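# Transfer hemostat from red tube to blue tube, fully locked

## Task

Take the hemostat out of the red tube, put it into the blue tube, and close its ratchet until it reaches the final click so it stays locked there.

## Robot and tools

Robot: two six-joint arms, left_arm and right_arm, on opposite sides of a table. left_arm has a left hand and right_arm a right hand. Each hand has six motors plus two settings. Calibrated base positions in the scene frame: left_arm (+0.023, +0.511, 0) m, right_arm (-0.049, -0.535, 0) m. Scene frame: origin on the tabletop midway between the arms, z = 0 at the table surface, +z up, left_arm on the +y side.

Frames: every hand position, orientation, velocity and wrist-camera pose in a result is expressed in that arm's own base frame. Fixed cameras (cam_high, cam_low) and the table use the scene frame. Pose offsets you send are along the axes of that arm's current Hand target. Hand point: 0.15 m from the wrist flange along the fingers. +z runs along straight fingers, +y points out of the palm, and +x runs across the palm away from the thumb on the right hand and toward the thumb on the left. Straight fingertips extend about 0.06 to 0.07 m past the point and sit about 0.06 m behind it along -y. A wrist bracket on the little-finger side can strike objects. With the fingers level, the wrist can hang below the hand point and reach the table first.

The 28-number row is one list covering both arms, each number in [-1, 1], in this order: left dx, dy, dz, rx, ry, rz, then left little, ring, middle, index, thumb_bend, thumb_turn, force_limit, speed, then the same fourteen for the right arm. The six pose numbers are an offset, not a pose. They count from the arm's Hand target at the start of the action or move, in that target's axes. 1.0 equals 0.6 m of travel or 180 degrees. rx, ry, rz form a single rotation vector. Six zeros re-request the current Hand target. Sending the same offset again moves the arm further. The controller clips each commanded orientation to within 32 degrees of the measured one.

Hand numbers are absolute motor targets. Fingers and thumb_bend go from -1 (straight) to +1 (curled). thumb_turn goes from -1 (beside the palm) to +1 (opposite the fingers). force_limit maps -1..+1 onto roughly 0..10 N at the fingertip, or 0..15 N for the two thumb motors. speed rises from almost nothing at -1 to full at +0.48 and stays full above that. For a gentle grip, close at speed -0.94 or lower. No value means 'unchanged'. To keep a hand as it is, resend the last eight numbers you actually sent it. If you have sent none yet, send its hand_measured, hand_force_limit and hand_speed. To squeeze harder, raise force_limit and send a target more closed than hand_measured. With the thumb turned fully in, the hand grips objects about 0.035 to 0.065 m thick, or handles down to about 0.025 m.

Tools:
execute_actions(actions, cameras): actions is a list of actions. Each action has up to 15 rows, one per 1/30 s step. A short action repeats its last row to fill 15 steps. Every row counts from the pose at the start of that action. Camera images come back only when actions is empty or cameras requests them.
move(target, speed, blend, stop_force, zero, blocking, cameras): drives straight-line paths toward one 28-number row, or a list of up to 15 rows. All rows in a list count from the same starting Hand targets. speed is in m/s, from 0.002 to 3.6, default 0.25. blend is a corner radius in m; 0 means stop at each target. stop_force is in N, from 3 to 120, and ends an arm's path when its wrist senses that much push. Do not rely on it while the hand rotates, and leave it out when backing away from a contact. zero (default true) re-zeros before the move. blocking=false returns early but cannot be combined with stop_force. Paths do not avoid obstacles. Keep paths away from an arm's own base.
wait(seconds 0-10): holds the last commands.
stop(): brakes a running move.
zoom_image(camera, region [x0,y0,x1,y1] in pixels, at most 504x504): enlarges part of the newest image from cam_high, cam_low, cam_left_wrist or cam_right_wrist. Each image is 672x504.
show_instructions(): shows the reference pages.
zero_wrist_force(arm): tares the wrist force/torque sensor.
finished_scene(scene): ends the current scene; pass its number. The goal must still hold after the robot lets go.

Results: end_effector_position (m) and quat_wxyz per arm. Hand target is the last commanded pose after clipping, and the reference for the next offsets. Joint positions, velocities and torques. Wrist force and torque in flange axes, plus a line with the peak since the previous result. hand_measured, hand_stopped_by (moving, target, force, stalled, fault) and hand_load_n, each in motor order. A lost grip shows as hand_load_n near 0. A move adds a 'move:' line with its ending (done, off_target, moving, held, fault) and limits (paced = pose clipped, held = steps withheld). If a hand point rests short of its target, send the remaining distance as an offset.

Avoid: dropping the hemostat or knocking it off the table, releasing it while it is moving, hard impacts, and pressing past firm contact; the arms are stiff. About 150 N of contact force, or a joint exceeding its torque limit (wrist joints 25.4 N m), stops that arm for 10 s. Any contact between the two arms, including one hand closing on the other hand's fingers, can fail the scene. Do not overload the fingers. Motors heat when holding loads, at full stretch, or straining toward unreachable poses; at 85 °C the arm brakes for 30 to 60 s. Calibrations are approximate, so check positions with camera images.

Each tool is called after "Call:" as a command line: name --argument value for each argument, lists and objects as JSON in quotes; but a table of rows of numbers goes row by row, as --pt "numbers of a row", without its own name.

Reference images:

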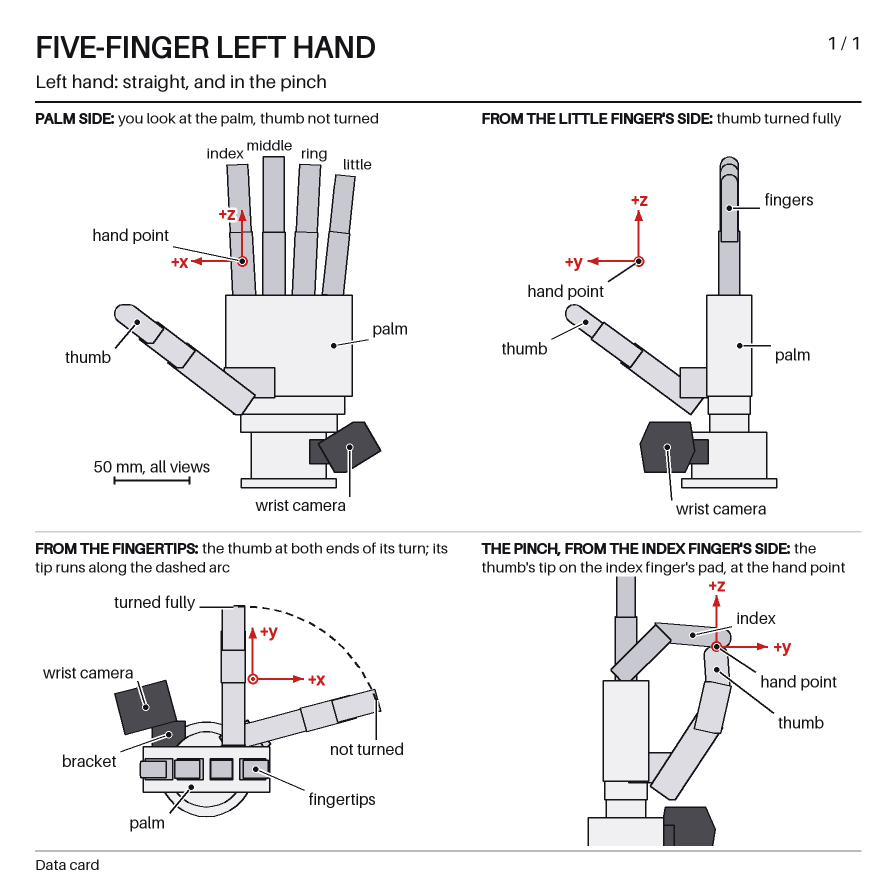

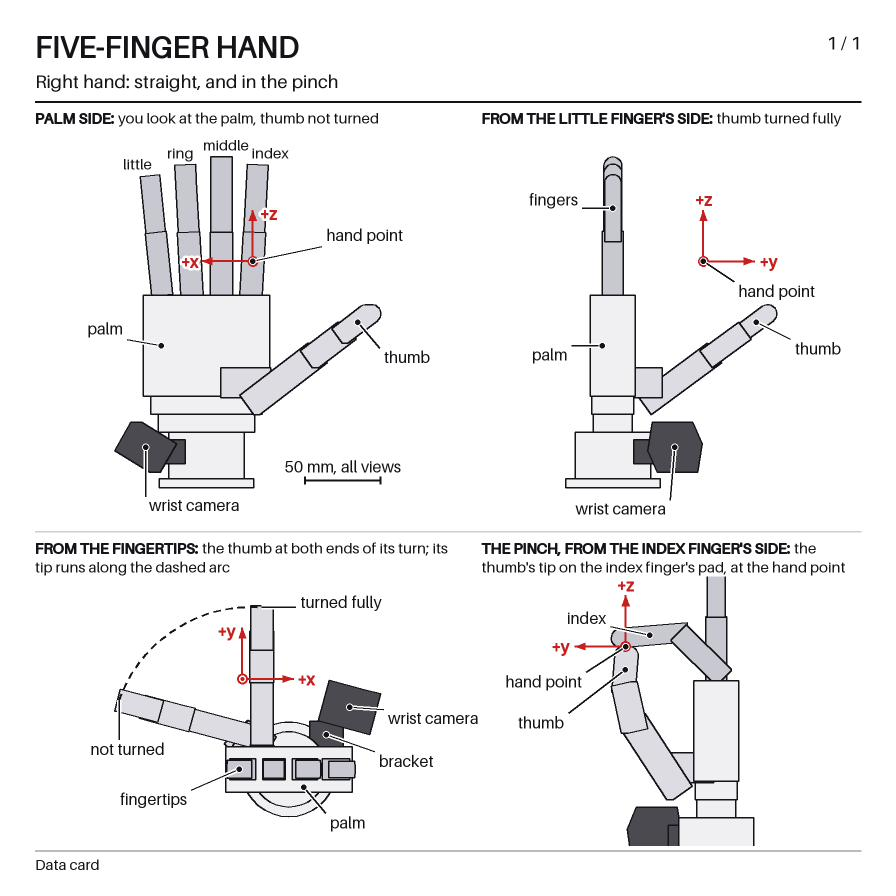

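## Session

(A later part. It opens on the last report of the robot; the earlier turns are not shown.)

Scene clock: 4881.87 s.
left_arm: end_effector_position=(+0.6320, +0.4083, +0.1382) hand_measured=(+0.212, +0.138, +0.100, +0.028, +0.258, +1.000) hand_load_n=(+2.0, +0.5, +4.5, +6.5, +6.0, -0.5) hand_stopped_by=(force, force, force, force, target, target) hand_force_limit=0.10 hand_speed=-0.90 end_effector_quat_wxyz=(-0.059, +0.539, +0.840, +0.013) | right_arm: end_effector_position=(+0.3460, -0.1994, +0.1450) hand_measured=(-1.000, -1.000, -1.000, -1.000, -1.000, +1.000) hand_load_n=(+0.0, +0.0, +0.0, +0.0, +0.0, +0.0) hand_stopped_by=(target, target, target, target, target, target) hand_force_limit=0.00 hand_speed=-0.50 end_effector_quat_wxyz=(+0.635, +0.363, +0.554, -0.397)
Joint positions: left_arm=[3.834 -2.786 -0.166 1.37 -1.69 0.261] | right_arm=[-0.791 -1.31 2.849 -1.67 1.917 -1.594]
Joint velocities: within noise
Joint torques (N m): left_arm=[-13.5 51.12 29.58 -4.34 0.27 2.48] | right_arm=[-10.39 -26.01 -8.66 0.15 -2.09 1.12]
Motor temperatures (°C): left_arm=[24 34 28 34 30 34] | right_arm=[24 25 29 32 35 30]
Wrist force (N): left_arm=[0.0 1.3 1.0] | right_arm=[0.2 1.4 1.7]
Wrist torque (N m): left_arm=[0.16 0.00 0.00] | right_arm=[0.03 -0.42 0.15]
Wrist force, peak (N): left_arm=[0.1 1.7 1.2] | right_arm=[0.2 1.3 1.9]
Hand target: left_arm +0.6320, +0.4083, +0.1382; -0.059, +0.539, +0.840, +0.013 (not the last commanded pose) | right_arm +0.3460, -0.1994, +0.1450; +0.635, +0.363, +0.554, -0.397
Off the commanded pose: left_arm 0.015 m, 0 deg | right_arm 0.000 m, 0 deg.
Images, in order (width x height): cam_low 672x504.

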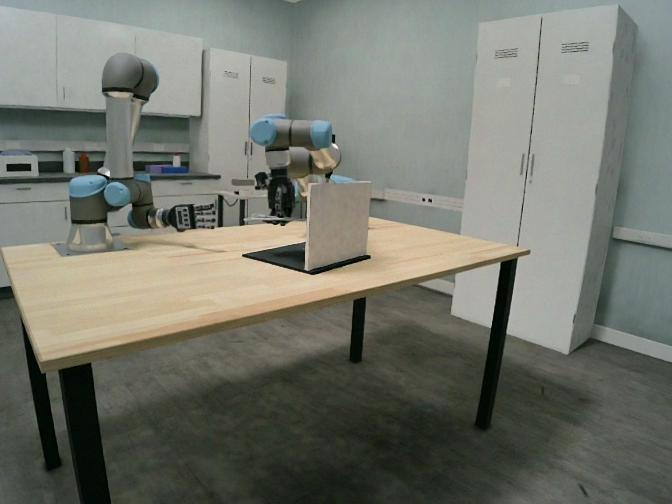

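Call:
execute_actions --actions '[]' --cameras '["cam_right_wrist", "cam_high"]'

Call:
zoom_image --camera "cam_right_wrist" --region '[280, 160, 400, 270]'

Scene clock: 4886.73 s.
left_arm: end_effector_position=(+0.6320, +0.4083, +0.1382) hand_measured=(+0.212, +0.138, +0.100, +0.028, +0.258, +1.000) hand_load_n=(+2.0, +1.0, +4.5, +7.0, +6.0, -0.5) hand_stopped_by=(force, force, force, force, target, target) hand_force_limit=0.10 hand_speed=-0.90 end_effector_quat_wxyz=(-0.059, +0.539, +0.840, +0.013) | right_arm: end_effector_position=(+0.3460, -0.1994, +0.1450) hand_measured=(-1.000, -1.000, -1.000, -1.000, -1.000, +1.000) hand_load_n=(-0.5, +0.0, +0.0, +0.0, +0.0, -0.5) hand_stopped_by=(target, target, target, target, target, target) hand_force_limit=0.00 hand_speed=-0.50 end_effector_quat_wxyz=(+0.635, +0.363, +0.554, -0.397)
Joint positions: left_arm=[3.834 -2.786 -0.166 1.37 -1.69 0.261] | right_arm=[-0.791 -1.31 2.849 -1.67 1.917 -1.594]
Joint velocities: within noise
Joint torques (N m): left_arm=[-13.34 51.36 29.46 -4.09 0.28 2.36] | right_arm=[-9.22 -25.62 -8.26 0.54 -2.1 1.25]
Motor temperatures (°C): left_arm=[24 34 28 34 30 34] | right_arm=[24 25 29 32 35 30]
Wrist force (N): left_arm=[-0.2 1.5 0.9] | right_arm=[0.1 1.3 1.7]
Wrist torque (N m): left_arm=[0.20 0.03 -0.02] | right_arm=[0.02 -0.41 0.14]
Wrist force, peak (N): left_arm=[0.2 1.7 1.2] | right_arm=[0.1 1.6 1.9]
Hand target: left_arm +0.6320, +0.4083, +0.1382; -0.059, +0.539, +0.840, +0.013 (not the last commanded pose) | right_arm +0.3460, -0.1994, +0.1450; +0.635, +0.363, +0.554, -0.397
Off the commanded pose: left_arm 0.015 m, 0 deg | right_arm 0.000 m, 0 deg.
camera_calibration:
cam_right_wrist: T_world_to_cam=[[0.887759, 0.382026, -0.256788, -0.198908], [-0.0107316, 0.574886, 0.818163, 0.0140036], [0.460183, -0.723576, 0.51446, -0.268177], [0, 0, 0, 1]] pos_world=[0.300143, -0.126109, 0.0754319]
Images, in order (width x height): cam_high 672x504, cam_right_wrist 672x504.

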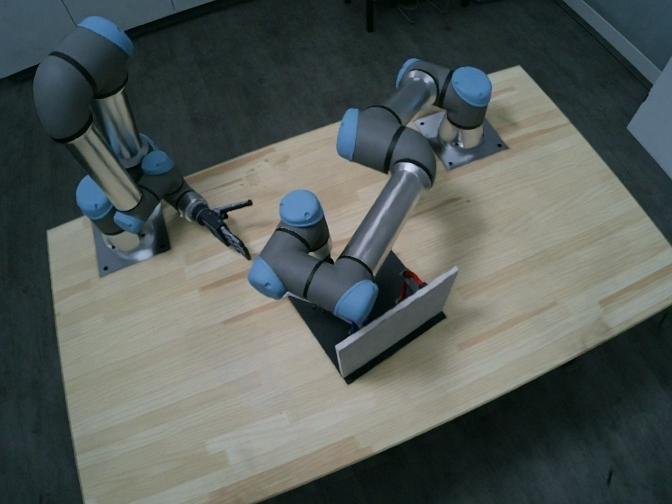

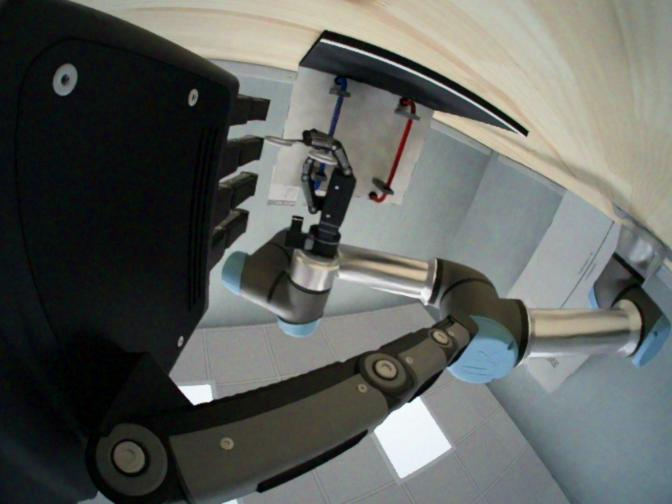

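Scaled by 4.200 from the camera's 672x504 image, which has a finer 960x720 frame.

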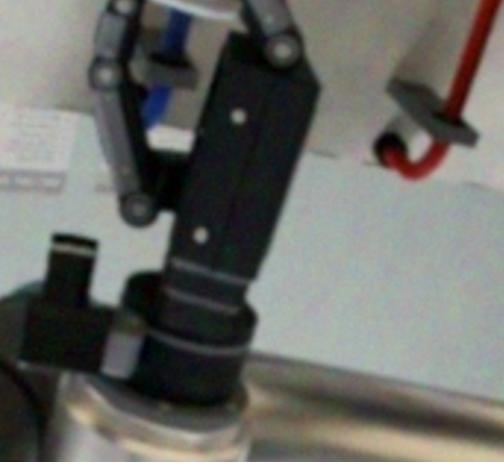

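Call:
zoom_image --camera "cam_right_wrist" --region '[240, 70, 440, 220]'

Call:
zoom_image --camera "cam_right_wrist" --region '[290, 110, 370, 170]'

Scaled by 2.520 from the camera's 672x504 image, which has a finer 960x720 frame.

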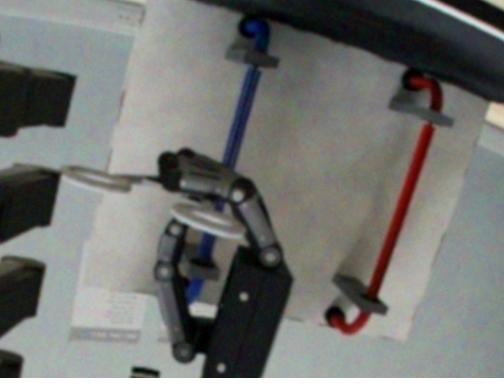

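Scaled by 6.300 from the camera's 672x504 image, which has a finer 960x720 frame.

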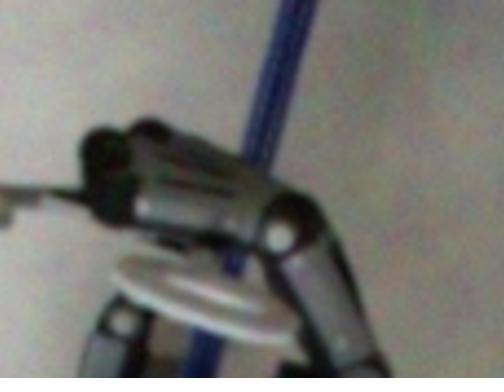

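Call:
move --pt "-0.00657 0.00115 0 0 0 0 0.35 0.35 0.42 0.42 0.26 1 0.1 -0.9 0 0 0 0 0 0 -1 -1 -1 -1 -1 1 0 -0.5" --pt "-0.0070 -0.00132 0 0 0 0 0.35 0.35 0.42 0.42 0.26 1 0.1 -0.9 0 0 0 0 0 0 -1 -1 -1 -1 -1 1 0 -0.5" --pt "0.0127 -0.00475 0 0 0 0 0.35 0.35 0.42 0.42 0.26 1 0.1 -0.9 0 0 0 0 0 0 -1 -1 -1 -1 -1 1 0 -0.5" --speed 0.02 --stop_force 6

Scene clock: 4942.87 s.
left_arm: end_effector_position=(+0.6306, +0.4077, +0.1383) hand_measured=(+0.212, +0.138, +0.100, +0.028, +0.258, +1.000) hand_load_n=(+2.0, +0.5, +4.5, +6.0, +5.5, -1.0) hand_stopped_by=(force, force, force, force, target, target) hand_force_limit=0.10 hand_speed=-0.90 end_effector_quat_wxyz=(-0.059, +0.539, +0.840, +0.013) | right_arm: end_effector_position=(+0.3460, -0.1994, +0.1450) hand_measured=(-1.000, -1.000, -1.000, -1.000, -1.000, +1.000) hand_load_n=(+0.0, +0.0, +0.0, +0.0, +0.0, +0.0) hand_stopped_by=(target, target, target, target, target, target) hand_force_limit=0.00 hand_speed=-0.50 end_effector_quat_wxyz=(+0.635, +0.363, +0.554, -0.397)
Joint positions: left_arm=[3.835 -2.767 -0.205 1.389 -1.69 0.262] | right_arm=[-0.791 -1.31 2.849 -1.67 1.917 -1.594]
Joint torques (N m): left_arm=[-11.48 51.12 29.59 -4.41 -2.17 -2.21] | right_arm=[-9.73 -25.11 -8.72 0.18 -2.19 0.96]
Wrist force (N): left_arm=[-3.1 2.8 0.6] | right_arm=[-0.1 1.5 1.6]
Wrist torque (N m): left_arm=[0.25 0.04 -0.02] | right_arm=[0.04 -0.39 0.13]
Wrist force, peak (N): left_arm=[-11.2 3.7 0.4] | right_arm=[0.0 1.6 2.0]
Hand target: left_arm +0.6306, +0.4077, +0.1383; -0.059, +0.539, +0.840, +0.013 (not the last commanded pose) | right_arm +0.3460, -0.1994, +0.1450; +0.635, +0.363, +0.554, -0.397
Off the commanded pose: left_arm 0.008 m, 0 deg | right_arm 0.000 m, 0 deg.
move: contact (left_arm); path passed 2 of 3 targets

Call:
move --pt "-0.00657 0.00115 0 0 0 0 0.35 0.35 0.42 0.42 0.26 1 0.1 -0.9 0 0 0 0 0 0 -1 -1 -1 -1 -1 1 0 -0.5" --pt "-0.00571 0.00608 0 0 0 0 0.35 0.35 0.42 0.42 0.26 1 0.1 -0.9 0 0 0 0 0 0 -1 -1 -1 -1 -1 1 0 -0.5" --pt "0.0140 0.00263 0 0 0 0 0.35 0.35 0.42 0.42 0.26 1 0.1 -0.9 0 0 0 0 0 0 -1 -1 -1 -1 -1 1 0 -0.5" --speed 0.02 --stop_force 6

Scene clock: 4955.13 s.
left_arm: end_effector_position=(+0.6329, +0.4097, +0.1383) hand_measured=(+0.212, +0.138, +0.100, +0.028, +0.258, +1.000) hand_load_n=(+2.5, +0.5, +4.5, +6.0, +5.5, -1.5) hand_stopped_by=(force, force, force, force, target, target) hand_force_limit=0.10 hand_speed=-0.90 end_effector_quat_wxyz=(-0.059, +0.539, +0.840, +0.013) | right_arm: end_effector_position=(+0.3460, -0.1994, +0.1450) hand_measured=(-1.000, -1.000, -1.000, -1.000, -1.000, +1.000) hand_load_n=(+0.0, +0.0, +0.0, +0.0, +0.0, +0.0) hand_stopped_by=(target, target, target, target, target, target) hand_force_limit=0.00 hand_speed=-0.50 end_effector_quat_wxyz=(+0.635, +0.363, +0.554, -0.397)
Joint positions: left_arm=[3.835 -2.81 -0.117 1.345 -1.69 0.262] | right_arm=[-0.791 -1.31 2.849 -1.67 1.917 -1.594]
Joint torques (N m): left_arm=[-11.62 51.53 30.02 -0.6 -2.21 -2.09] | right_arm=[-8.45 -24.95 -7.68 0.08 -2.04 1.15]
Wrist force (N): left_arm=[-2.5 1.8 0.8] | right_arm=[0.0 1.4 1.7]
Wrist torque (N m): left_arm=[0.17 -0.02 -0.09] | right_arm=[0.03 -0.39 0.14]
Wrist force, peak (N): left_arm=[-14.4 3.5 0.3] | right_arm=[0.2 1.6 1.8]
Hand target: left_arm +0.6329, +0.4097, +0.1383; -0.059, +0.539, +0.840, +0.013 (not the last commanded pose) | right_arm +0.3460, -0.1994, +0.1450; +0.635, +0.363, +0.554, -0.397
Off the commanded pose: left_arm 0.008 m, 0 deg | right_arm 0.000 m, 0 deg.
move: contact (left_arm); path passed 2 of 3 targets

Call:
move --pt "-0.00657 0.00115 0 0 0 0 0.35 0.35 0.42 0.42 0.26 1 0.1 -0.9 0 0 0 0 0 0 -1 -1 -1 -1 -1 1 0 -0.5" --pt "-0.0087 -0.0108 0 0 0 0 0.35 0.35 0.42 0.42 0.26 1 0.1 -0.9 0 0 0 0 0 0 -1 -1 -1 -1 -1 1 0 -0.5" --pt "0.0110 -0.0143 0 0 0 0 0.35 0.35 0.42 0.42 0.26 1 0.1 -0.9 0 0 0 0 0 0 -1 -1 -1 -1 -1 1 0 -0.5" --speed 0.02 --stop_force 6 --cameras '["cam_high", "cam_left_wrist"]'

Scene clock: 4991.20 s.
left_arm: end_effector_position=(+0.6278, +0.4040, +0.1382) hand_measured=(+0.212, +0.138, +0.100, +0.028, +0.258, +1.000) hand_load_n=(+2.0, +0.5, +4.5, +6.5, +5.0, -1.5) hand_stopped_by=(force, force, force, force, target, target) hand_force_limit=0.10 hand_speed=-0.90 end_effector_quat_wxyz=(-0.059, +0.539, +0.840, +0.013) | right_arm: end_effector_position=(+0.3460, -0.1994, +0.1450) hand_measured=(-1.000, -1.000, -1.000, -1.000, -1.000, +1.000) hand_load_n=(+0.0, +0.0, +0.0, +0.0, +0.0, +0.0) hand_stopped_by=(target, target, target, target, target, target) hand_force_limit=0.00 hand_speed=-0.50 end_effector_quat_wxyz=(+0.635, +0.363, +0.554, -0.397)
Joint positions: left_arm=[3.833 -2.725 -0.288 1.431 -1.69 0.26] | right_arm=[-0.791 -1.31 2.849 -1.67 1.917 -1.594]
Joint torques (N m): left_arm=[-11.85 50.91 30.62 -4.29 -1.02 -0.15] | right_arm=[-7.88 -24.86 -6.73 0 -2.11 0.89]
Wrist force (N): left_arm=[-1.9 1.3 1.6] | right_arm=[0.1 1.5 1.6]
Wrist torque (N m): left_arm=[0.15 -0.09 0.01] | right_arm=[0.05 -0.41 0.15]
Wrist force, peak (N): left_arm=[-12.6 1.3 0.3] | right_arm=[0.1 1.7 1.9]
Hand target: left_arm +0.6278, +0.4040, +0.1382; -0.059, +0.539, +0.840, +0.013 (not the last commanded pose) | right_arm +0.3460, -0.1994, +0.1450; +0.635, +0.363, +0.554, -0.397
Off the commanded pose: left_arm 0.010 m, 0 deg | right_arm 0.000 m, 0 deg.
move: contact (left_arm); path passed 2 of 3 targets
camera_calibration:
cam_left_wrist: T_world_to_cam=[[-0.980628, -0.186926, 0.0585525, 0.679823], [-0.139336, 0.875752, 0.462217, -0.309579], [-0.137678, 0.445104, -0.884832, 0.143278], [0, 0, 0, 1]] pos_world=[0.643244, 0.334417, 0.230064]
Images, in order (width x height): cam_high 672x504, cam_left_wrist 672x504.

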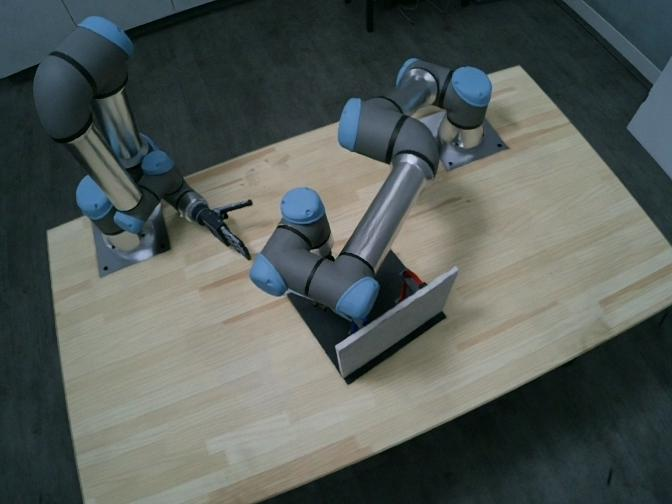

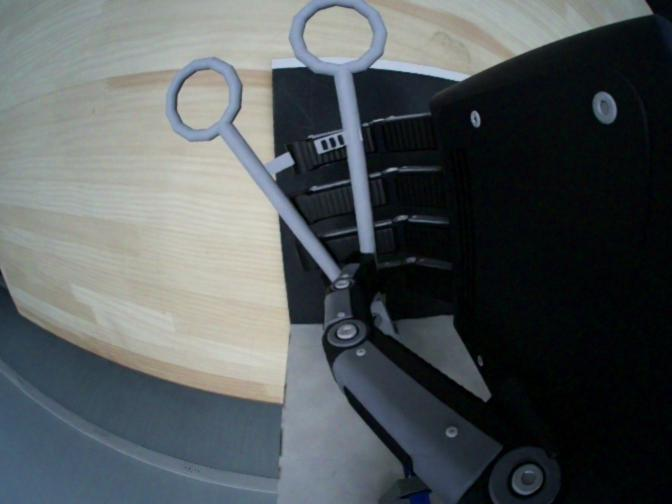

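Call:
move --target '[-0.0082,0.0009,0,0,0,0,0.35,0.35,0.42,0.42,0.26,1,0.1,-0.9,0,0,0,0,0,0,-1,-1,-1,-1,-1,1,0,-0.5]' --speed 0.03

Call:
execute_actions --actions '[[[0,0,0,0,0,0,0.5,0.5,0.55,0.55,0.34,1,0.4,-0.92,0,0,0,0,0,0,-1,-1,-1,-1,-1,1,0,-0.5]],[[0,0,0,0,0,0,0.5,0.5,0.55,0.55,0.34,1,0.4,-0.92,0,0,0,0,0,0,-1,-1,-1,-1,-1,1,0,-0.5]],[[0,0,0,0,0,0,0.5,0.5,0.55,0.55,0.34,1,0.4,-0.92,0,0,0,0,0,0,-1,-1,-1,-1,-1,1,0,-0.5]]]' --cameras '["cam_left_wrist"]'

Scene clock: 5105.83 s.
left_arm: end_effector_position=(+0.6304, +0.3997, +0.1377) hand_measured=(+0.212, +0.138, +0.100, +0.028, +0.258, +1.000) hand_load_n=(+2.5, +0.0, +4.0, +6.5, +5.0, -1.0) hand_stopped_by=(force, force, force, force, target, target) hand_force_limit=0.10 hand_speed=-0.90 end_effector_quat_wxyz=(-0.059, +0.539, +0.840, +0.013) | right_arm: end_effector_position=(+0.3460, -0.1994, +0.1450) hand_measured=(-1.000, -1.000, -1.000, -1.000, -1.000, +1.000) hand_load_n=(+0.0, +0.0, +0.0, +0.0, +0.0, -0.5) hand_stopped_by=(target, target, target, target, target, target) hand_force_limit=0.00 hand_speed=-0.50 end_effector_quat_wxyz=(+0.635, +0.363, +0.554, -0.397)
Joint positions: left_arm=[3.826 -2.727 -0.287 1.431 -1.69 0.253] | right_arm=[-0.791 -1.31 2.849 -1.67 1.917 -1.594]
Joint torques (N m): left_arm=[-0.49 51.57 29.73 -4.35 0.5 -1.08] | right_arm=[-7.96 -22.95 -7.71 0.42 -2.19 0.97]
Wrist force (N): left_arm=[0.5 1.0 0.9] | right_arm=[0.1 1.4 1.6]
Wrist torque (N m): left_arm=[0.16 -0.05 0.04] | right_arm=[0.04 -0.41 0.14]
Wrist force, peak (N): left_arm=[-2.3 1.5 1.6] | right_arm=[0.1 1.5 2.0]
Hand target: left_arm +0.6304, +0.3998, +0.1377; -0.059, +0.539, +0.840, +0.013 | right_arm +0.3460, -0.1994, +0.1450; +0.635, +0.363, +0.554, -0.397
Off the commanded pose: left_arm 0.000 m, 0 deg | right_arm 0.000 m, 0 deg.
move: done

Scene clock: 5107.53 s.
left_arm: end_effector_position=(+0.6304, +0.3998, +0.1377) hand_measured=(+0.306, +0.188, +0.112, +0.032, +0.280, +1.000) hand_load_n=(+7.0, +2.0, +3.5, +17.0, +8.5, +2.5) hand_stopped_by=(force, force, force, force, force, target) hand_force_limit=0.40 hand_speed=-0.92 end_effector_quat_wxyz=(-0.059, +0.539, +0.840, +0.013) | right_arm: end_effector_position=(+0.3460, -0.1994, +0.1450) hand_measured=(-1.000, -1.000, -1.000, -1.000, -1.000, +1.000) hand_load_n=(+0.5, +0.0, +0.0, +0.0, +0.0, -0.5) hand_stopped_by=(target, target, target, target, target, target) hand_force_limit=0.00 hand_speed=-0.50 end_effector_quat_wxyz=(+0.635, +0.363, +0.554, -0.397)
Joint positions: left_arm=[3.826 -2.727 -0.287 1.431 -1.69 0.253] | right_arm=[-0.791 -1.31 2.849 -1.67 1.917 -1.594]
Joint torques (N m): left_arm=[12.12 59.67 26.39 -3.98 0.54 2.71] | right_arm=[-8.18 -23.79 -7.2 0.03 -2.17 0.95]
Wrist force (N): left_arm=[0.4 1.0 1.0] | right_arm=[0.0 1.4 1.7]
Wrist torque (N m): left_arm=[0.16 -0.03 0.03] | right_arm=[0.03 -0.39 0.13]
Wrist force, peak (N): left_arm=[0.8 1.4 1.0] | right_arm=[0.1 1.3 1.9]
Hand target: left_arm +0.6304, +0.3998, +0.1377; -0.059, +0.539, +0.840, +0.013 | right_arm +0.3460, -0.1994, +0.1450; +0.635, +0.363, +0.554, -0.397
Off the commanded pose: left_arm 0.000 m, 0 deg | right_arm 0.000 m, 0 deg.
Step readings (end_effector_position of left_arm | right_arm):
0: (+0.6304, +0.3997, +0.1377) | (+0.3460, -0.1994, +0.1450)
1: (+0.6304, +0.3997, +0.1377) | (+0.3460, -0.1994, +0.1450)
2: (+0.6304, +0.3997, +0.1377) | (+0.3460, -0.1994, +0.1450)
4: (+0.6304, +0.3997, +0.1377) | (+0.3460, -0.1994, +0.1450)
8: (+0.6304, +0.3997, +0.1377) | (+0.3460, -0.1994, +0.1450)
15: (+0.6304, +0.3998, +0.1377) | (+0.3460, -0.1994, +0.1450)
16: (+0.6304, +0.3998, +0.1377) | (+0.3460, -0.1994, +0.1450)
17: (+0.6304, +0.3998, +0.1377) | (+0.3460, -0.1994, +0.1450)
19: (+0.6304, +0.3998, +0.1377) | (+0.3460, -0.1994, +0.1450)
23: (+0.6304, +0.3998, +0.1377) | (+0.3460, -0.1994, +0.1450)
30: (+0.6304, +0.3998, +0.1377) | (+0.3460, -0.1994, +0.1450)
31: (+0.6304, +0.3998, +0.1377) | (+0.3460, -0.1994, +0.1450)
32: (+0.6304, +0.3998, +0.1377) | (+0.3460, -0.1994, +0.1450)
34: (+0.6304, +0.3998, +0.1377) | (+0.3460, -0.1994, +0.1450)
38: (+0.6304, +0.3998, +0.1377) | (+0.3460, -0.1994, +0.1450)
45: (+0.6304, +0.3998, +0.1377) | (+0.3460, -0.1994, +0.1450)
camera_calibration:
cam_left_wrist: T_world_to_cam=[[-0.980641, -0.186882, 0.0584658, 0.681514], [-0.139338, 0.875758, 0.462205, -0.305232], [-0.13758, 0.44511, -0.884844, 0.14503], [0, 0, 0, 1]] pos_world=[0.645743, 0.330117, 0.229564]
Images, in order (width x height): cam_left_wrist 672x504.

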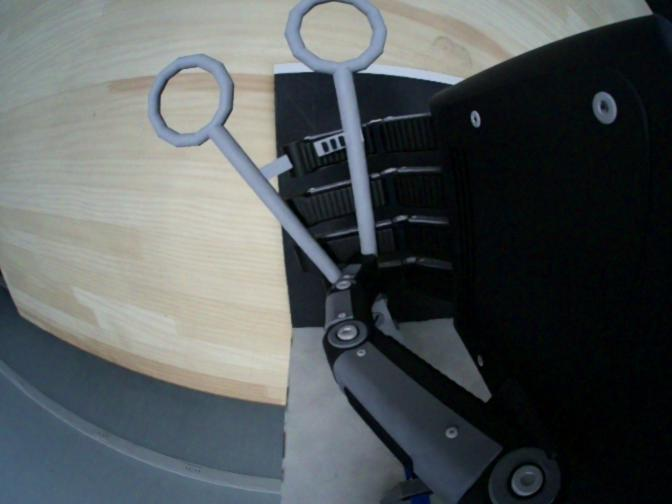

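Call:
move --pt "0 0 0 0 0 0 0.5 0.5 0.55 0.55 0.34 1 0.4 -0.92 -0.1037 -0.1759 0.0768 0.0315 0.1425 0.4785 -1 -1 -1 -1 -1 1 0 -0.5" --pt "0 0 0 0 0 0 0.5 0.5 0.55 0.55 0.34 1 0.4 -0.92 -0.0867 -0.2319 0.252 0.0629 0.284 0.955 -1 -1 -1 -1 -1 1 0 -0.5" --speed 0.25 --blend '[0.03,0]' --cameras '["cam_right_wrist","cam_high"]'

Scene clock: 5145.17 s.
left_arm: end_effector_position=(+0.6304, +0.3998, +0.1377) hand_measured=(+0.306, +0.188, +0.112, +0.032, +0.280, +1.000) hand_load_n=(+7.0, +2.0, +3.5, +17.0, +8.5, +2.5) hand_stopped_by=(force, force, force, force, force, target) hand_force_limit=0.40 hand_speed=-0.92 end_effector_quat_wxyz=(-0.059, +0.539, +0.840, +0.013) | right_arm: end_effector_position=(+0.3162, -0.2287, +0.1689) hand_measured=(-1.000, -1.000, -1.000, -1.000, -1.000, +1.000) hand_load_n=(+0.0, +0.0, +0.0, +0.0, +0.0, +0.0) hand_stopped_by=(target, target, target, target, target, target) hand_force_limit=0.00 hand_speed=-0.50 end_effector_quat_wxyz=(+0.667, +0.542, +0.475, -0.189)
Joint positions: left_arm=[3.826 -2.727 -0.287 1.431 -1.69 0.253] | right_arm=[-0.929 -1.605 2.819 -1.175 1.771 -0.988]
Joint torques (N m): left_arm=[11.65 59.84 16.54 -2.66 0.61 2.59] | right_arm=[9.46 4.9 -5.4 -3.73 2.68 -2.68]
Wrist force (N): left_arm=[0.2 1.4 0.8] | right_arm=[0.2 2.4 1.3]
Wrist torque (N m): left_arm=[0.22 0.00 0.01] | right_arm=[0.13 -0.38 0.25]
Wrist force, peak (N): left_arm=[0.2 1.5 1.1] | right_arm=[0.0 3.6 1.3]
Hand target: left_arm +0.6304, +0.3998, +0.1377; -0.059, +0.539, +0.840, +0.013 | right_arm +0.3162, -0.2286, +0.1688; +0.667, +0.542, +0.475, -0.189 (not the last commanded pose)
Off the commanded pose: left_arm 0.000 m, 0 deg | right_arm 0.170 m, 147 deg.
move: held (right_arm; a check stopped the path); path passed 0 of 2 targets; limits=held
pose unreachable (right arm): on one or more control steps of this call, first in action 0 (counted from 0), this arm could not follow its commanded pose, so it was not sent that pose on those steps. It may still have moved: this result reports where it is.
cause: moving toward the commanded pose would bring two parts of the arm too close to each other (joints 3 (elbow) to 5 (wrist 2) lie between them).
camera_calibration:
cam_right_wrist: T_world_to_cam=[[0.866859, 0.406574, 0.288537, -0.234993], [-0.405136, 0.237178, 0.882956, 0.047568], [0.290552, -0.882295, 0.370318, -0.246175], [0, 0, 0, 1]] pos_world=[0.294504, -0.132939, 0.116966]
Images, in order (width x height): cam_high 672x504, cam_right_wrist 672x504.

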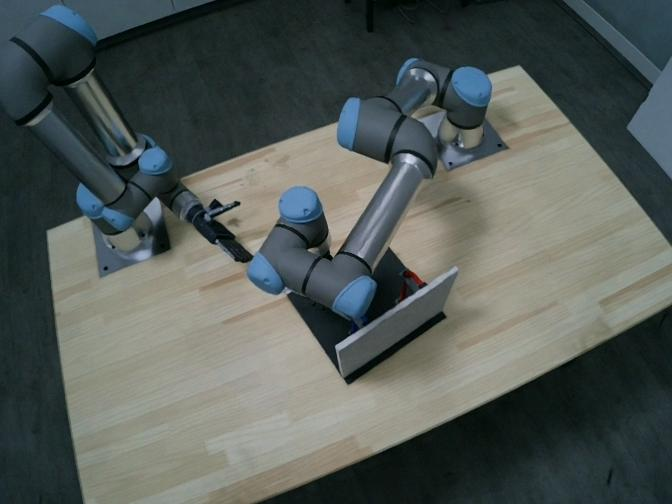

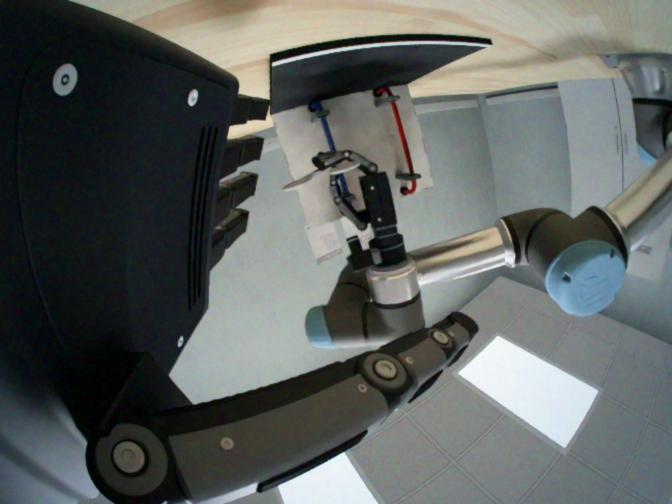

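Call:
move --pt "0 0 0 0 0 0 0.5 0.5 0.55 0.55 0.34 1 0.4 -0.92 -0.3548 -0.0695 0.2047 0.1326 0.2517 0.26 -1 -1 -1 -1 -1 1 0 -0.5" --pt "0 0 0 0 0 0 0.5 0.5 0.55 0.55 0.34 1 0.4 -0.92 -0.2997 -0.1022 0.5388 0.2652 0.5033 0.5199 -1 -1 -1 -1 -1 1 0 -0.5" --speed 0.25 --blend '[0.03,0]' --cameras '["cam_right_wrist","cam_high"]'

Scene clock: 5219.33 s.
left_arm: end_effector_position=(+0.6304, +0.3998, +0.1377) hand_measured=(+0.306, +0.188, +0.112, +0.032, +0.280, +1.000) hand_load_n=(+7.0, +2.0, +3.5, +17.0, +8.5, +2.5) hand_stopped_by=(force, force, force, force, force, target) hand_force_limit=0.40 hand_speed=-0.92 end_effector_quat_wxyz=(-0.059, +0.539, +0.840, +0.013) | right_arm: end_effector_position=(+0.3161, -0.2287, +0.1689) hand_measured=(-1.000, -1.000, -1.000, -1.000, -1.000, +1.000) hand_load_n=(+0.0, +0.0, +0.0, +0.0, +0.0, +0.0) hand_stopped_by=(target, target, target, target, target, target) hand_force_limit=0.00 hand_speed=-0.50 end_effector_quat_wxyz=(+0.666, +0.543, +0.475, -0.189)
Joint positions: left_arm=[3.826 -2.727 -0.287 1.431 -1.69 0.253] | right_arm=[-0.929 -1.606 2.819 -1.172 1.77 -0.988]
Joint torques (N m): left_arm=[11.91 59.89 10.08 -1.59 0.47 2.61] | right_arm=[4.51 1.76 -4.21 -3.89 1.2 -0.86]
Wrist force (N): left_arm=[0.5 1.2 0.9] | right_arm=[0.5 2.3 1.5]
Wrist torque (N m): left_arm=[0.18 -0.04 0.03] | right_arm=[0.10 -0.43 0.26]
Wrist force, peak (N): left_arm=[0.3 1.6 1.0] | right_arm=[0.4 2.8 1.6]
Hand target: left_arm +0.6304, +0.3998, +0.1377; -0.059, +0.539, +0.840, +0.013 | right_arm +0.3161, -0.2287, +0.1688; +0.666, +0.543, +0.475, -0.189 (not the last commanded pose)
Off the commanded pose: left_arm 0.000 m, 0 deg | right_arm 0.375 m, 139 deg.
move: held (right_arm; a check stopped the path); path passed 0 of 2 targets; limits=held
pose unreachable (right arm): on one or more control steps of this call, first in action 0 (counted from 0), this arm could not follow its commanded pose, so it was not sent that pose on those steps. It may still have moved: this result reports where it is.
cause: moving toward the commanded pose would bring two parts of the arm too close to each other (joints 3 (elbow) to 5 (wrist 2) lie between them).
camera_calibration:
cam_right_wrist: T_world_to_cam=[[0.866868, 0.406357, 0.288815, -0.234998], [-0.405038, 0.236302, 0.883236, 0.0472646], [0.290662, -0.88263, 0.369432, -0.246157], [0, 0, 0, 1]] pos_world=[0.294404, -0.132941, 0.117063]
Images, in order (width x height): cam_high 672x504, cam_right_wrist 672x504.

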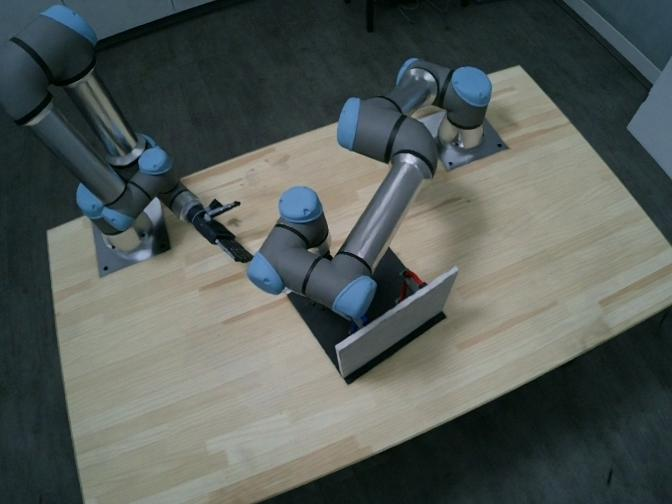

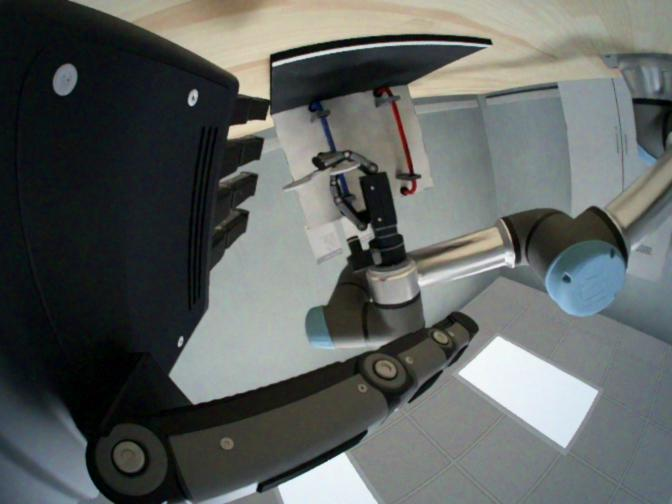

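Call:
move --pt "0 0 0 0 0 0 0.5 0.5 0.55 0.55 0.34 1 0.4 -0.92 -0.2467 0.0012 0.152 0 0 0 -1 -1 -1 -1 -1 1 0 -0.5" --pt "0 0 0 0 0 0 0.5 0.5 0.55 0.55 0.34 1 0.4 -0.92 -0.3548 -0.0695 0.2047 0.1326 0.2517 0.26 -1 -1 -1 -1 -1 1 0 -0.5" --pt "0 0 0 0 0 0 0.5 0.5 0.55 0.55 0.34 1 0.4 -0.92 -0.2997 -0.1022 0.5388 0.2652 0.5033 0.5199 -1 -1 -1 -1 -1 1 0 -0.5" --speed 0.25 --blend '[0.02,0.03,0]' --cameras '["cam_right_wrist","cam_high"]'

Scene clock: 5235.67 s.
left_arm: end_effector_position=(+0.6304, +0.3998, +0.1377) hand_measured=(+0.306, +0.188, +0.112, +0.032, +0.280, +1.000) hand_load_n=(+7.0, +2.0, +3.0, +17.0, +8.5, +2.5) hand_stopped_by=(force, force, force, force, force, target) hand_force_limit=0.40 hand_speed=-0.92 end_effector_quat_wxyz=(-0.059, +0.539, +0.840, +0.013) | right_arm: end_effector_position=(+0.3159, -0.2290, +0.1691) hand_measured=(-1.000, -1.000, -1.000, -1.000, -1.000, +1.000) hand_load_n=(+0.0, +0.0, +0.0, +0.0, +0.0, +0.0) hand_stopped_by=(target, target, target, target, target, target) hand_force_limit=0.00 hand_speed=-0.50 end_effector_quat_wxyz=(+0.666, +0.543, +0.475, -0.189)
Joint positions: left_arm=[3.826 -2.727 -0.287 1.431 -1.69 0.253] | right_arm=[-0.931 -1.609 2.819 -1.169 1.768 -0.988]
Joint torques (N m): left_arm=[12.14 60.37 7.01 -0.75 0.43 2.66] | right_arm=[10.76 6.77 -5.95 -3.93 2.36 -1.04]
Wrist force (N): left_arm=[0.1 1.3 0.6] | right_arm=[0.2 2.6 1.4]
Wrist torque (N m): left_arm=[0.21 0.00 0.00] | right_arm=[0.14 -0.38 0.24]
Wrist force, peak (N): left_arm=[0.3 1.6 1.1] | right_arm=[0.3 2.7 1.3]
Hand target: left_arm +0.6304, +0.3998, +0.1377; -0.059, +0.539, +0.840, +0.013 | right_arm +0.3160, -0.2290, +0.1691; +0.666, +0.543, +0.475, -0.189 (not the last commanded pose)
Off the commanded pose: left_arm 0.000 m, 0 deg | right_arm 0.375 m, 139 deg.
move: held (right_arm; a check stopped the path); path passed 0 of 3 targets; limits=held
pose unreachable (right arm): on one or more control steps of this call, first in action 0 (counted from 0), this arm could not follow its commanded pose, so it was not sent that pose on those steps. It may still have moved: this result reports where it is.
cause: moving toward the commanded pose would bring two parts of the arm too close to each other (joints 3 (elbow) to 5 (wrist 2) lie between them).
camera_calibration:
cam_right_wrist: T_world_to_cam=[[0.86699, 0.406113, 0.288791, -0.234854], [-0.404918, 0.236326, 0.883285, 0.0469521], [0.290465, -0.882736, 0.369334, -0.24642], [0, 0, 0, 1]] pos_world=[0.294204, -0.133243, 0.117363]
Images, in order (width x height): cam_high 672x504, cam_right_wrist 672x504.

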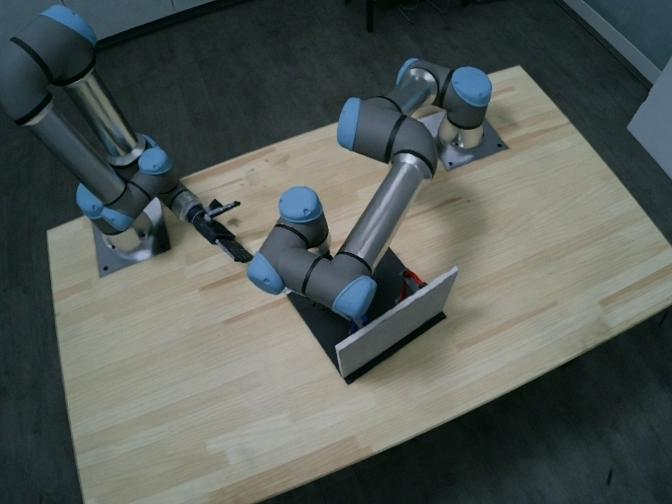

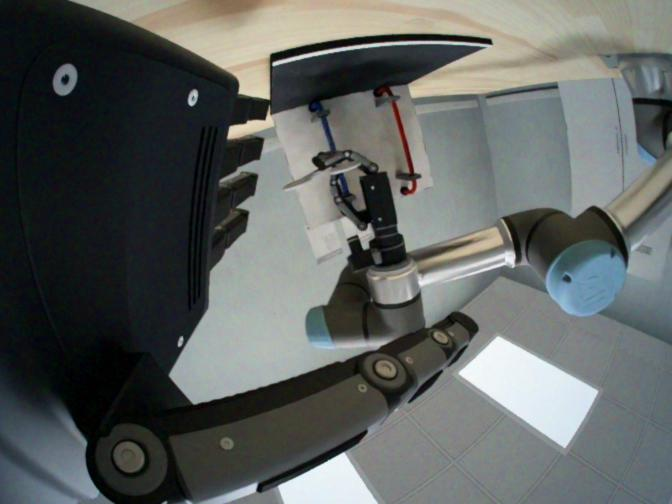

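Call:
move --pt "0 0 0 0 0 0 0.5 0.5 0.55 0.55 0.34 1 0.4 -0.92 -0.0192 -0.02 0.1347 0 0 0 -1 -1 -1 -1 -1 1 0 -0.5" --pt "0 0 0 0 0 0 0.5 0.5 0.55 0.55 0.34 1 0.4 -0.92 -0.3023 -0.0488 0.2258 0 0 0 -1 -1 -1 -1 -1 1 0 -0.5" --pt "0 0 0 0 0 0 0.5 0.5 0.55 0.55 0.34 1 0.4 -0.92 -0.2997 -0.1022 0.5388 0.2652 0.5033 0.5199 -1 -1 -1 -1 -1 1 0 -0.5" --speed 0.25 --blend '[0.01,0.03,0]' --cameras '["cam_right_wrist","cam_high"]'

Scene clock: 5287.33 s.
left_arm: end_effector_position=(+0.6304, +0.3998, +0.1377) hand_measured=(+0.306, +0.188, +0.112, +0.032, +0.280, +1.000) hand_load_n=(+7.0, +2.0, +3.5, +17.0, +8.5, +2.5) hand_stopped_by=(force, force, force, force, force, target) hand_force_limit=0.40 hand_speed=-0.92 end_effector_quat_wxyz=(-0.059, +0.539, +0.840, +0.013) | right_arm: end_effector_position=(+0.3212, -0.5891, +0.2736) hand_measured=(-1.000, -1.000, -1.000, -1.000, -1.000, +1.000) hand_load_n=(+0.0, +0.5, +0.0, +0.0, +0.0, +0.0) hand_stopped_by=(target, target, target, target, target, target) hand_force_limit=0.00 hand_speed=-0.50 end_effector_quat_wxyz=(-0.110, +0.821, +0.171, +0.533)
Joint positions: left_arm=[3.826 -2.727 -0.287 1.431 -1.69 0.253] | right_arm=[-1.626 -0.752 1.062 2.048 0.616 -0.889]
Joint torques (N m): left_arm=[11.77 59.66 6.45 -0.61 0.42 2.7] | right_arm=[-1.15 -52.96 -12.77 4.5 1.18 2.53]
Wrist force (N): left_arm=[0.5 1.4 0.9] | right_arm=[0.8 -0.1 1.1]
Wrist torque (N m): left_arm=[0.22 -0.05 0.03] | right_arm=[-0.05 -0.06 0.06]
Wrist force, peak (N): left_arm=[0.3 1.3 1.1] | right_arm=[1.9 2.5 2.5]
Hand target: left_arm +0.6304, +0.3998, +0.1377; -0.059, +0.539, +0.840, +0.013 | right_arm +0.3212, -0.5891, +0.2736; -0.111, +0.821, +0.171, +0.533
Off the commanded pose: left_arm 0.000 m, 0 deg | right_arm 0.000 m, 0 deg.
move: done
camera_calibration:
cam_right_wrist: T_world_to_cam=[[0.480691, -0.83797, 0.258347, -0.723896], [-0.579635, -0.524713, -0.623458, 0.0619712], [0.657997, 0.149943, -0.737941, 0.18882], [0, 0, 0, 1]] pos_world=[0.259648, -0.602398, 0.364991]
Images, in order (width x height): cam_high 672x504, cam_right_wrist 672x504.

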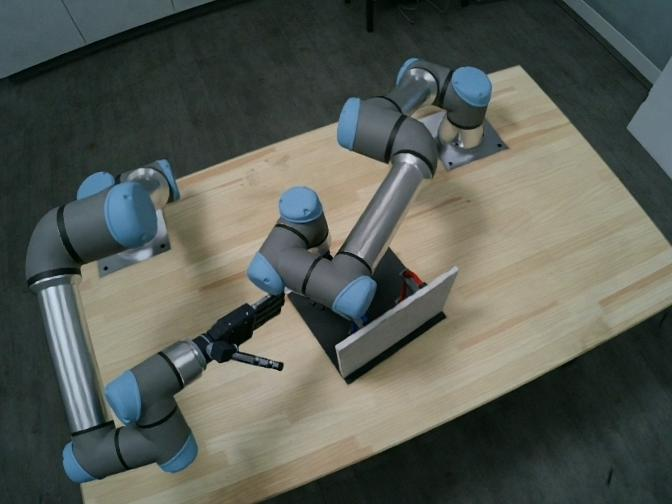

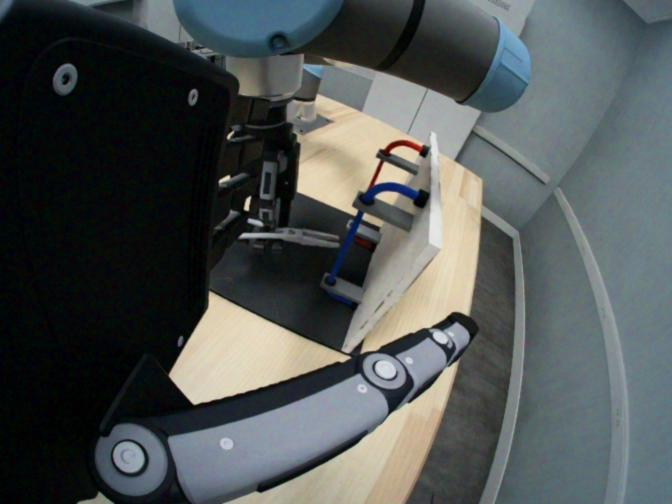

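Call:
zoom_image --camera "cam_right_wrist" --region '[230, 180, 410, 310]'

Call:
zoom_image --camera "cam_right_wrist" --region '[290, 200, 390, 275]'

Scaled by 2.800 from the camera's 672x504 image, which has a finer 960x720 frame.

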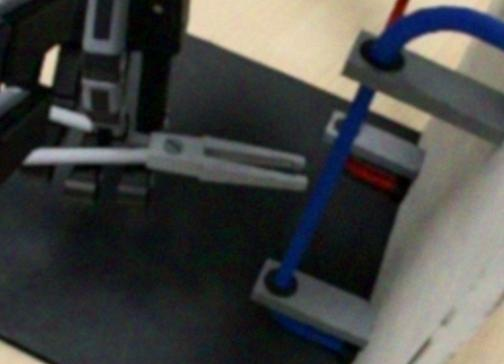

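Scaled by 5.040 from the camera's 672x504 image, which has a finer 960x720 frame.

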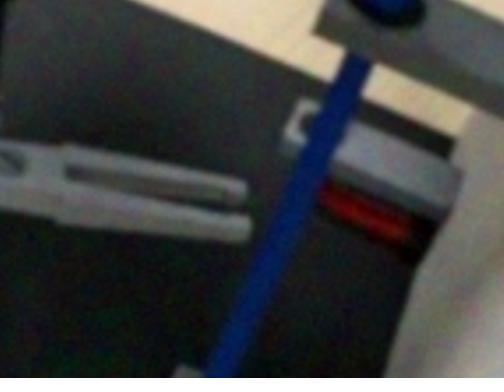

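Call:
move --target '[0.0132,-0.0015,0,0,0,0,0.5,0.5,0.55,0.55,0.34,1,0.4,-0.92,0,0,0,0,0,0,-1,-1,-1,-1,-1,1,0,-0.5]' --speed 0.02 --stop_force 4 --cameras '["cam_right_wrist"]'

Call:
zoom_image --camera "cam_right_wrist" --region '[290, 200, 390, 275]'

Scene clock: 5356.37 s.
left_arm: end_effector_position=(+0.6279, +0.4038, +0.1382) hand_measured=(+0.306, +0.188, +0.112, +0.032, +0.280, +1.000) hand_load_n=(+7.0, +2.0, +3.5, +17.0, +8.5, +2.5) hand_stopped_by=(force, force, force, force, force, target) hand_force_limit=0.40 hand_speed=-0.92 end_effector_quat_wxyz=(-0.059, +0.539, +0.840, +0.013) | right_arm: end_effector_position=(+0.3212, -0.5891, +0.2736) hand_measured=(-1.000, -1.000, -1.000, -1.000, -1.000, +1.000) hand_load_n=(+0.0, +0.0, +0.0, +0.0, +0.0, +0.0) hand_stopped_by=(target, target, target, target, target, target) hand_force_limit=0.00 hand_speed=-0.50 end_effector_quat_wxyz=(-0.111, +0.821, +0.171, +0.533)
Joint positions: left_arm=[3.833 -2.725 -0.288 1.431 -1.69 0.26] | right_arm=[-1.626 -0.752 1.062 2.048 0.616 -0.889]
Joint torques (N m): left_arm=[-11.01 51.07 26.57 -1.8 -1.24 -2.8] | right_arm=[12.61 -59 -8.63 3.51 -0.57 2.76]
Wrist force (N): left_arm=[-2.3 1.1 0.9] | right_arm=[0.6 -0.1 1.1]
Wrist torque (N m): left_arm=[0.18 -0.10 -0.05] | right_arm=[-0.06 -0.04 0.05]
Wrist force, peak (N): left_arm=[-10.3 1.0 0.1] | right_arm=[0.9 -0.3 1.4]
Hand target: left_arm +0.6280, +0.4038, +0.1382; -0.059, +0.539, +0.840, +0.013 (not the last commanded pose) | right_arm +0.3212, -0.5891, +0.2736; -0.111, +0.821, +0.171, +0.533
Off the commanded pose: left_arm 0.003 m, 0 deg | right_arm 0.000 m, 0 deg.
move: contact (left_arm)
camera_calibration:
cam_right_wrist: T_world_to_cam=[[0.480658, -0.838063, 0.258105, -0.723854], [-0.579631, -0.524505, -0.623637, 0.0621608], [0.658024, 0.150151, -0.737875, 0.188913], [0, 0, 0, 1]] pos_world=[0.259648, -0.602397, 0.36499]
Images, in order (width x height): cam_right_wrist 672x504.

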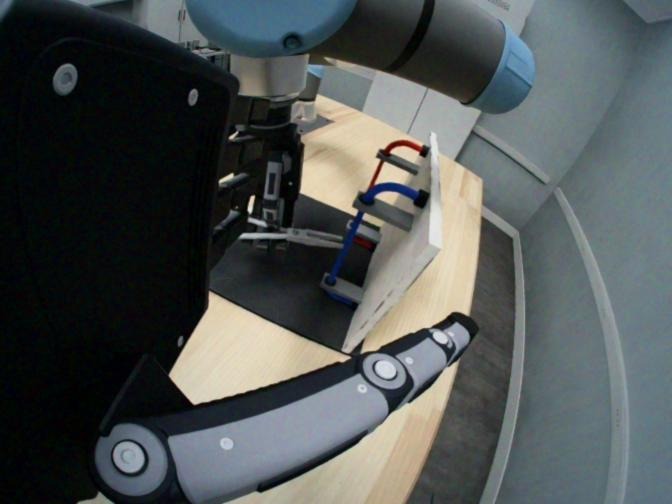

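Scaled by 5.040 from the camera's 672x504 image, which has a finer 960x720 frame.

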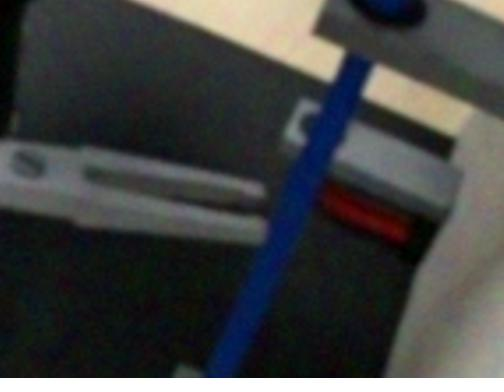

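Call:
move --pt "-0.00827 0.00107 0 0 0 0 0.5 0.5 0.55 0.55 0.34 1 0.4 -0.92 0 0 0 0 0 0 -1 -1 -1 -1 -1 1 0 -0.5" --pt "-0.0072 0.00933 0 0 0 0 0.5 0.5 0.55 0.55 0.34 1 0.4 -0.92 0 0 0 0 0 0 -1 -1 -1 -1 -1 1 0 -0.5" --pt "0.01263 0.00683 0 0 0 0 0.5 0.5 0.55 0.55 0.34 1 0.4 -0.92 0 0 0 0 0 0 -1 -1 -1 -1 -1 1 0 -0.5" --speed 0.02 --stop_force 4 --cameras '["cam_right_wrist"]'

Call:
zoom_image --camera "cam_right_wrist" --region '[290, 200, 390, 275]'

Scene clock: 5380.47 s.
left_arm: end_effector_position=(+0.6308, +0.4088, +0.1384) hand_measured=(+0.306, +0.188, +0.112, +0.032, +0.280, +1.000) hand_load_n=(+7.0, +2.0, +3.5, +16.5, +9.0, +2.5) hand_stopped_by=(force, force, force, force, force, target) hand_force_limit=0.40 hand_speed=-0.92 end_effector_quat_wxyz=(-0.059, +0.539, +0.840, +0.013) | right_arm: end_effector_position=(+0.3212, -0.5891, +0.2736) hand_measured=(-1.000, -1.000, -1.000, -1.000, -1.000, +1.000) hand_load_n=(+0.0, +0.0, +0.0, +0.0, +0.0, +0.0) hand_stopped_by=(target, target, target, target, target, target) hand_force_limit=0.00 hand_speed=-0.50 end_effector_quat_wxyz=(-0.111, +0.821, +0.171, +0.533)
Joint positions: left_arm=[3.836 -2.775 -0.188 1.381 -1.69 0.263] | right_arm=[-1.626 -0.752 1.062 2.048 0.616 -0.889]
Joint torques (N m): left_arm=[-13.55 50.64 30.13 -4.73 0.66 -2.55] | right_arm=[13.98 -61.29 -9.63 0.95 -2.37 2.57]
Wrist force (N): left_arm=[1.5 2.8 1.1] | right_arm=[0.8 -0.1 1.1]
Wrist torque (N m): left_arm=[0.16 0.02 0.14] | right_arm=[-0.06 -0.06 0.06]
Wrist force, peak (N): left_arm=[-7.1 2.3 0.1] | right_arm=[0.9 -0.1 1.4]
Hand target: left_arm +0.6308, +0.4088, +0.1384; -0.059, +0.539, +0.840, +0.013 (not the last commanded pose) | right_arm +0.3212, -0.5891, +0.2736; -0.111, +0.821, +0.171, +0.533
Off the commanded pose: left_arm 0.004 m, 0 deg | right_arm 0.000 m, 0 deg.
move: contact (left_arm); path passed 2 of 3 targets
camera_calibration:
cam_right_wrist: T_world_to_cam=[[0.480721, -0.838006, 0.258174, -0.723861], [-0.579578, -0.524596, -0.623609, 0.0620823], [0.658025, 0.150151, -0.737874, 0.188913], [0, 0, 0, 1]] pos_world=[0.259648, -0.602397, 0.364991]
Images, in order (width x height): cam_right_wrist 672x504.

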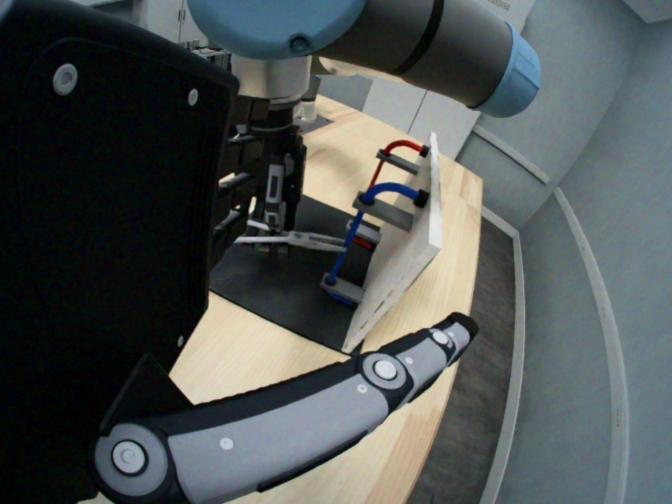

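Scaled by 5.040 from the camera's 672x504 image, which has a finer 960x720 frame.

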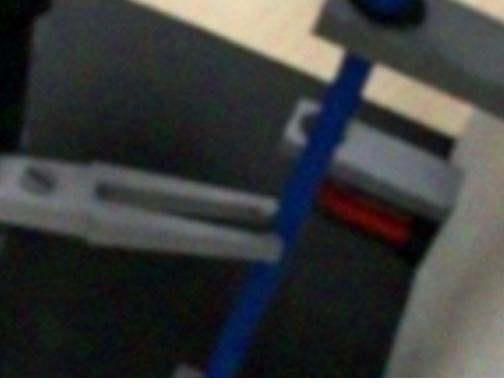

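Call:
zoom_image --camera "cam_right_wrist" --region '[325, 230, 365, 260]'

Scaled by 12.600 from the camera's 672x504 image, which has a finer 960x720 frame.

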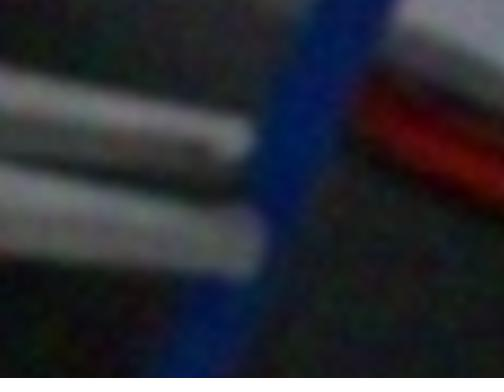

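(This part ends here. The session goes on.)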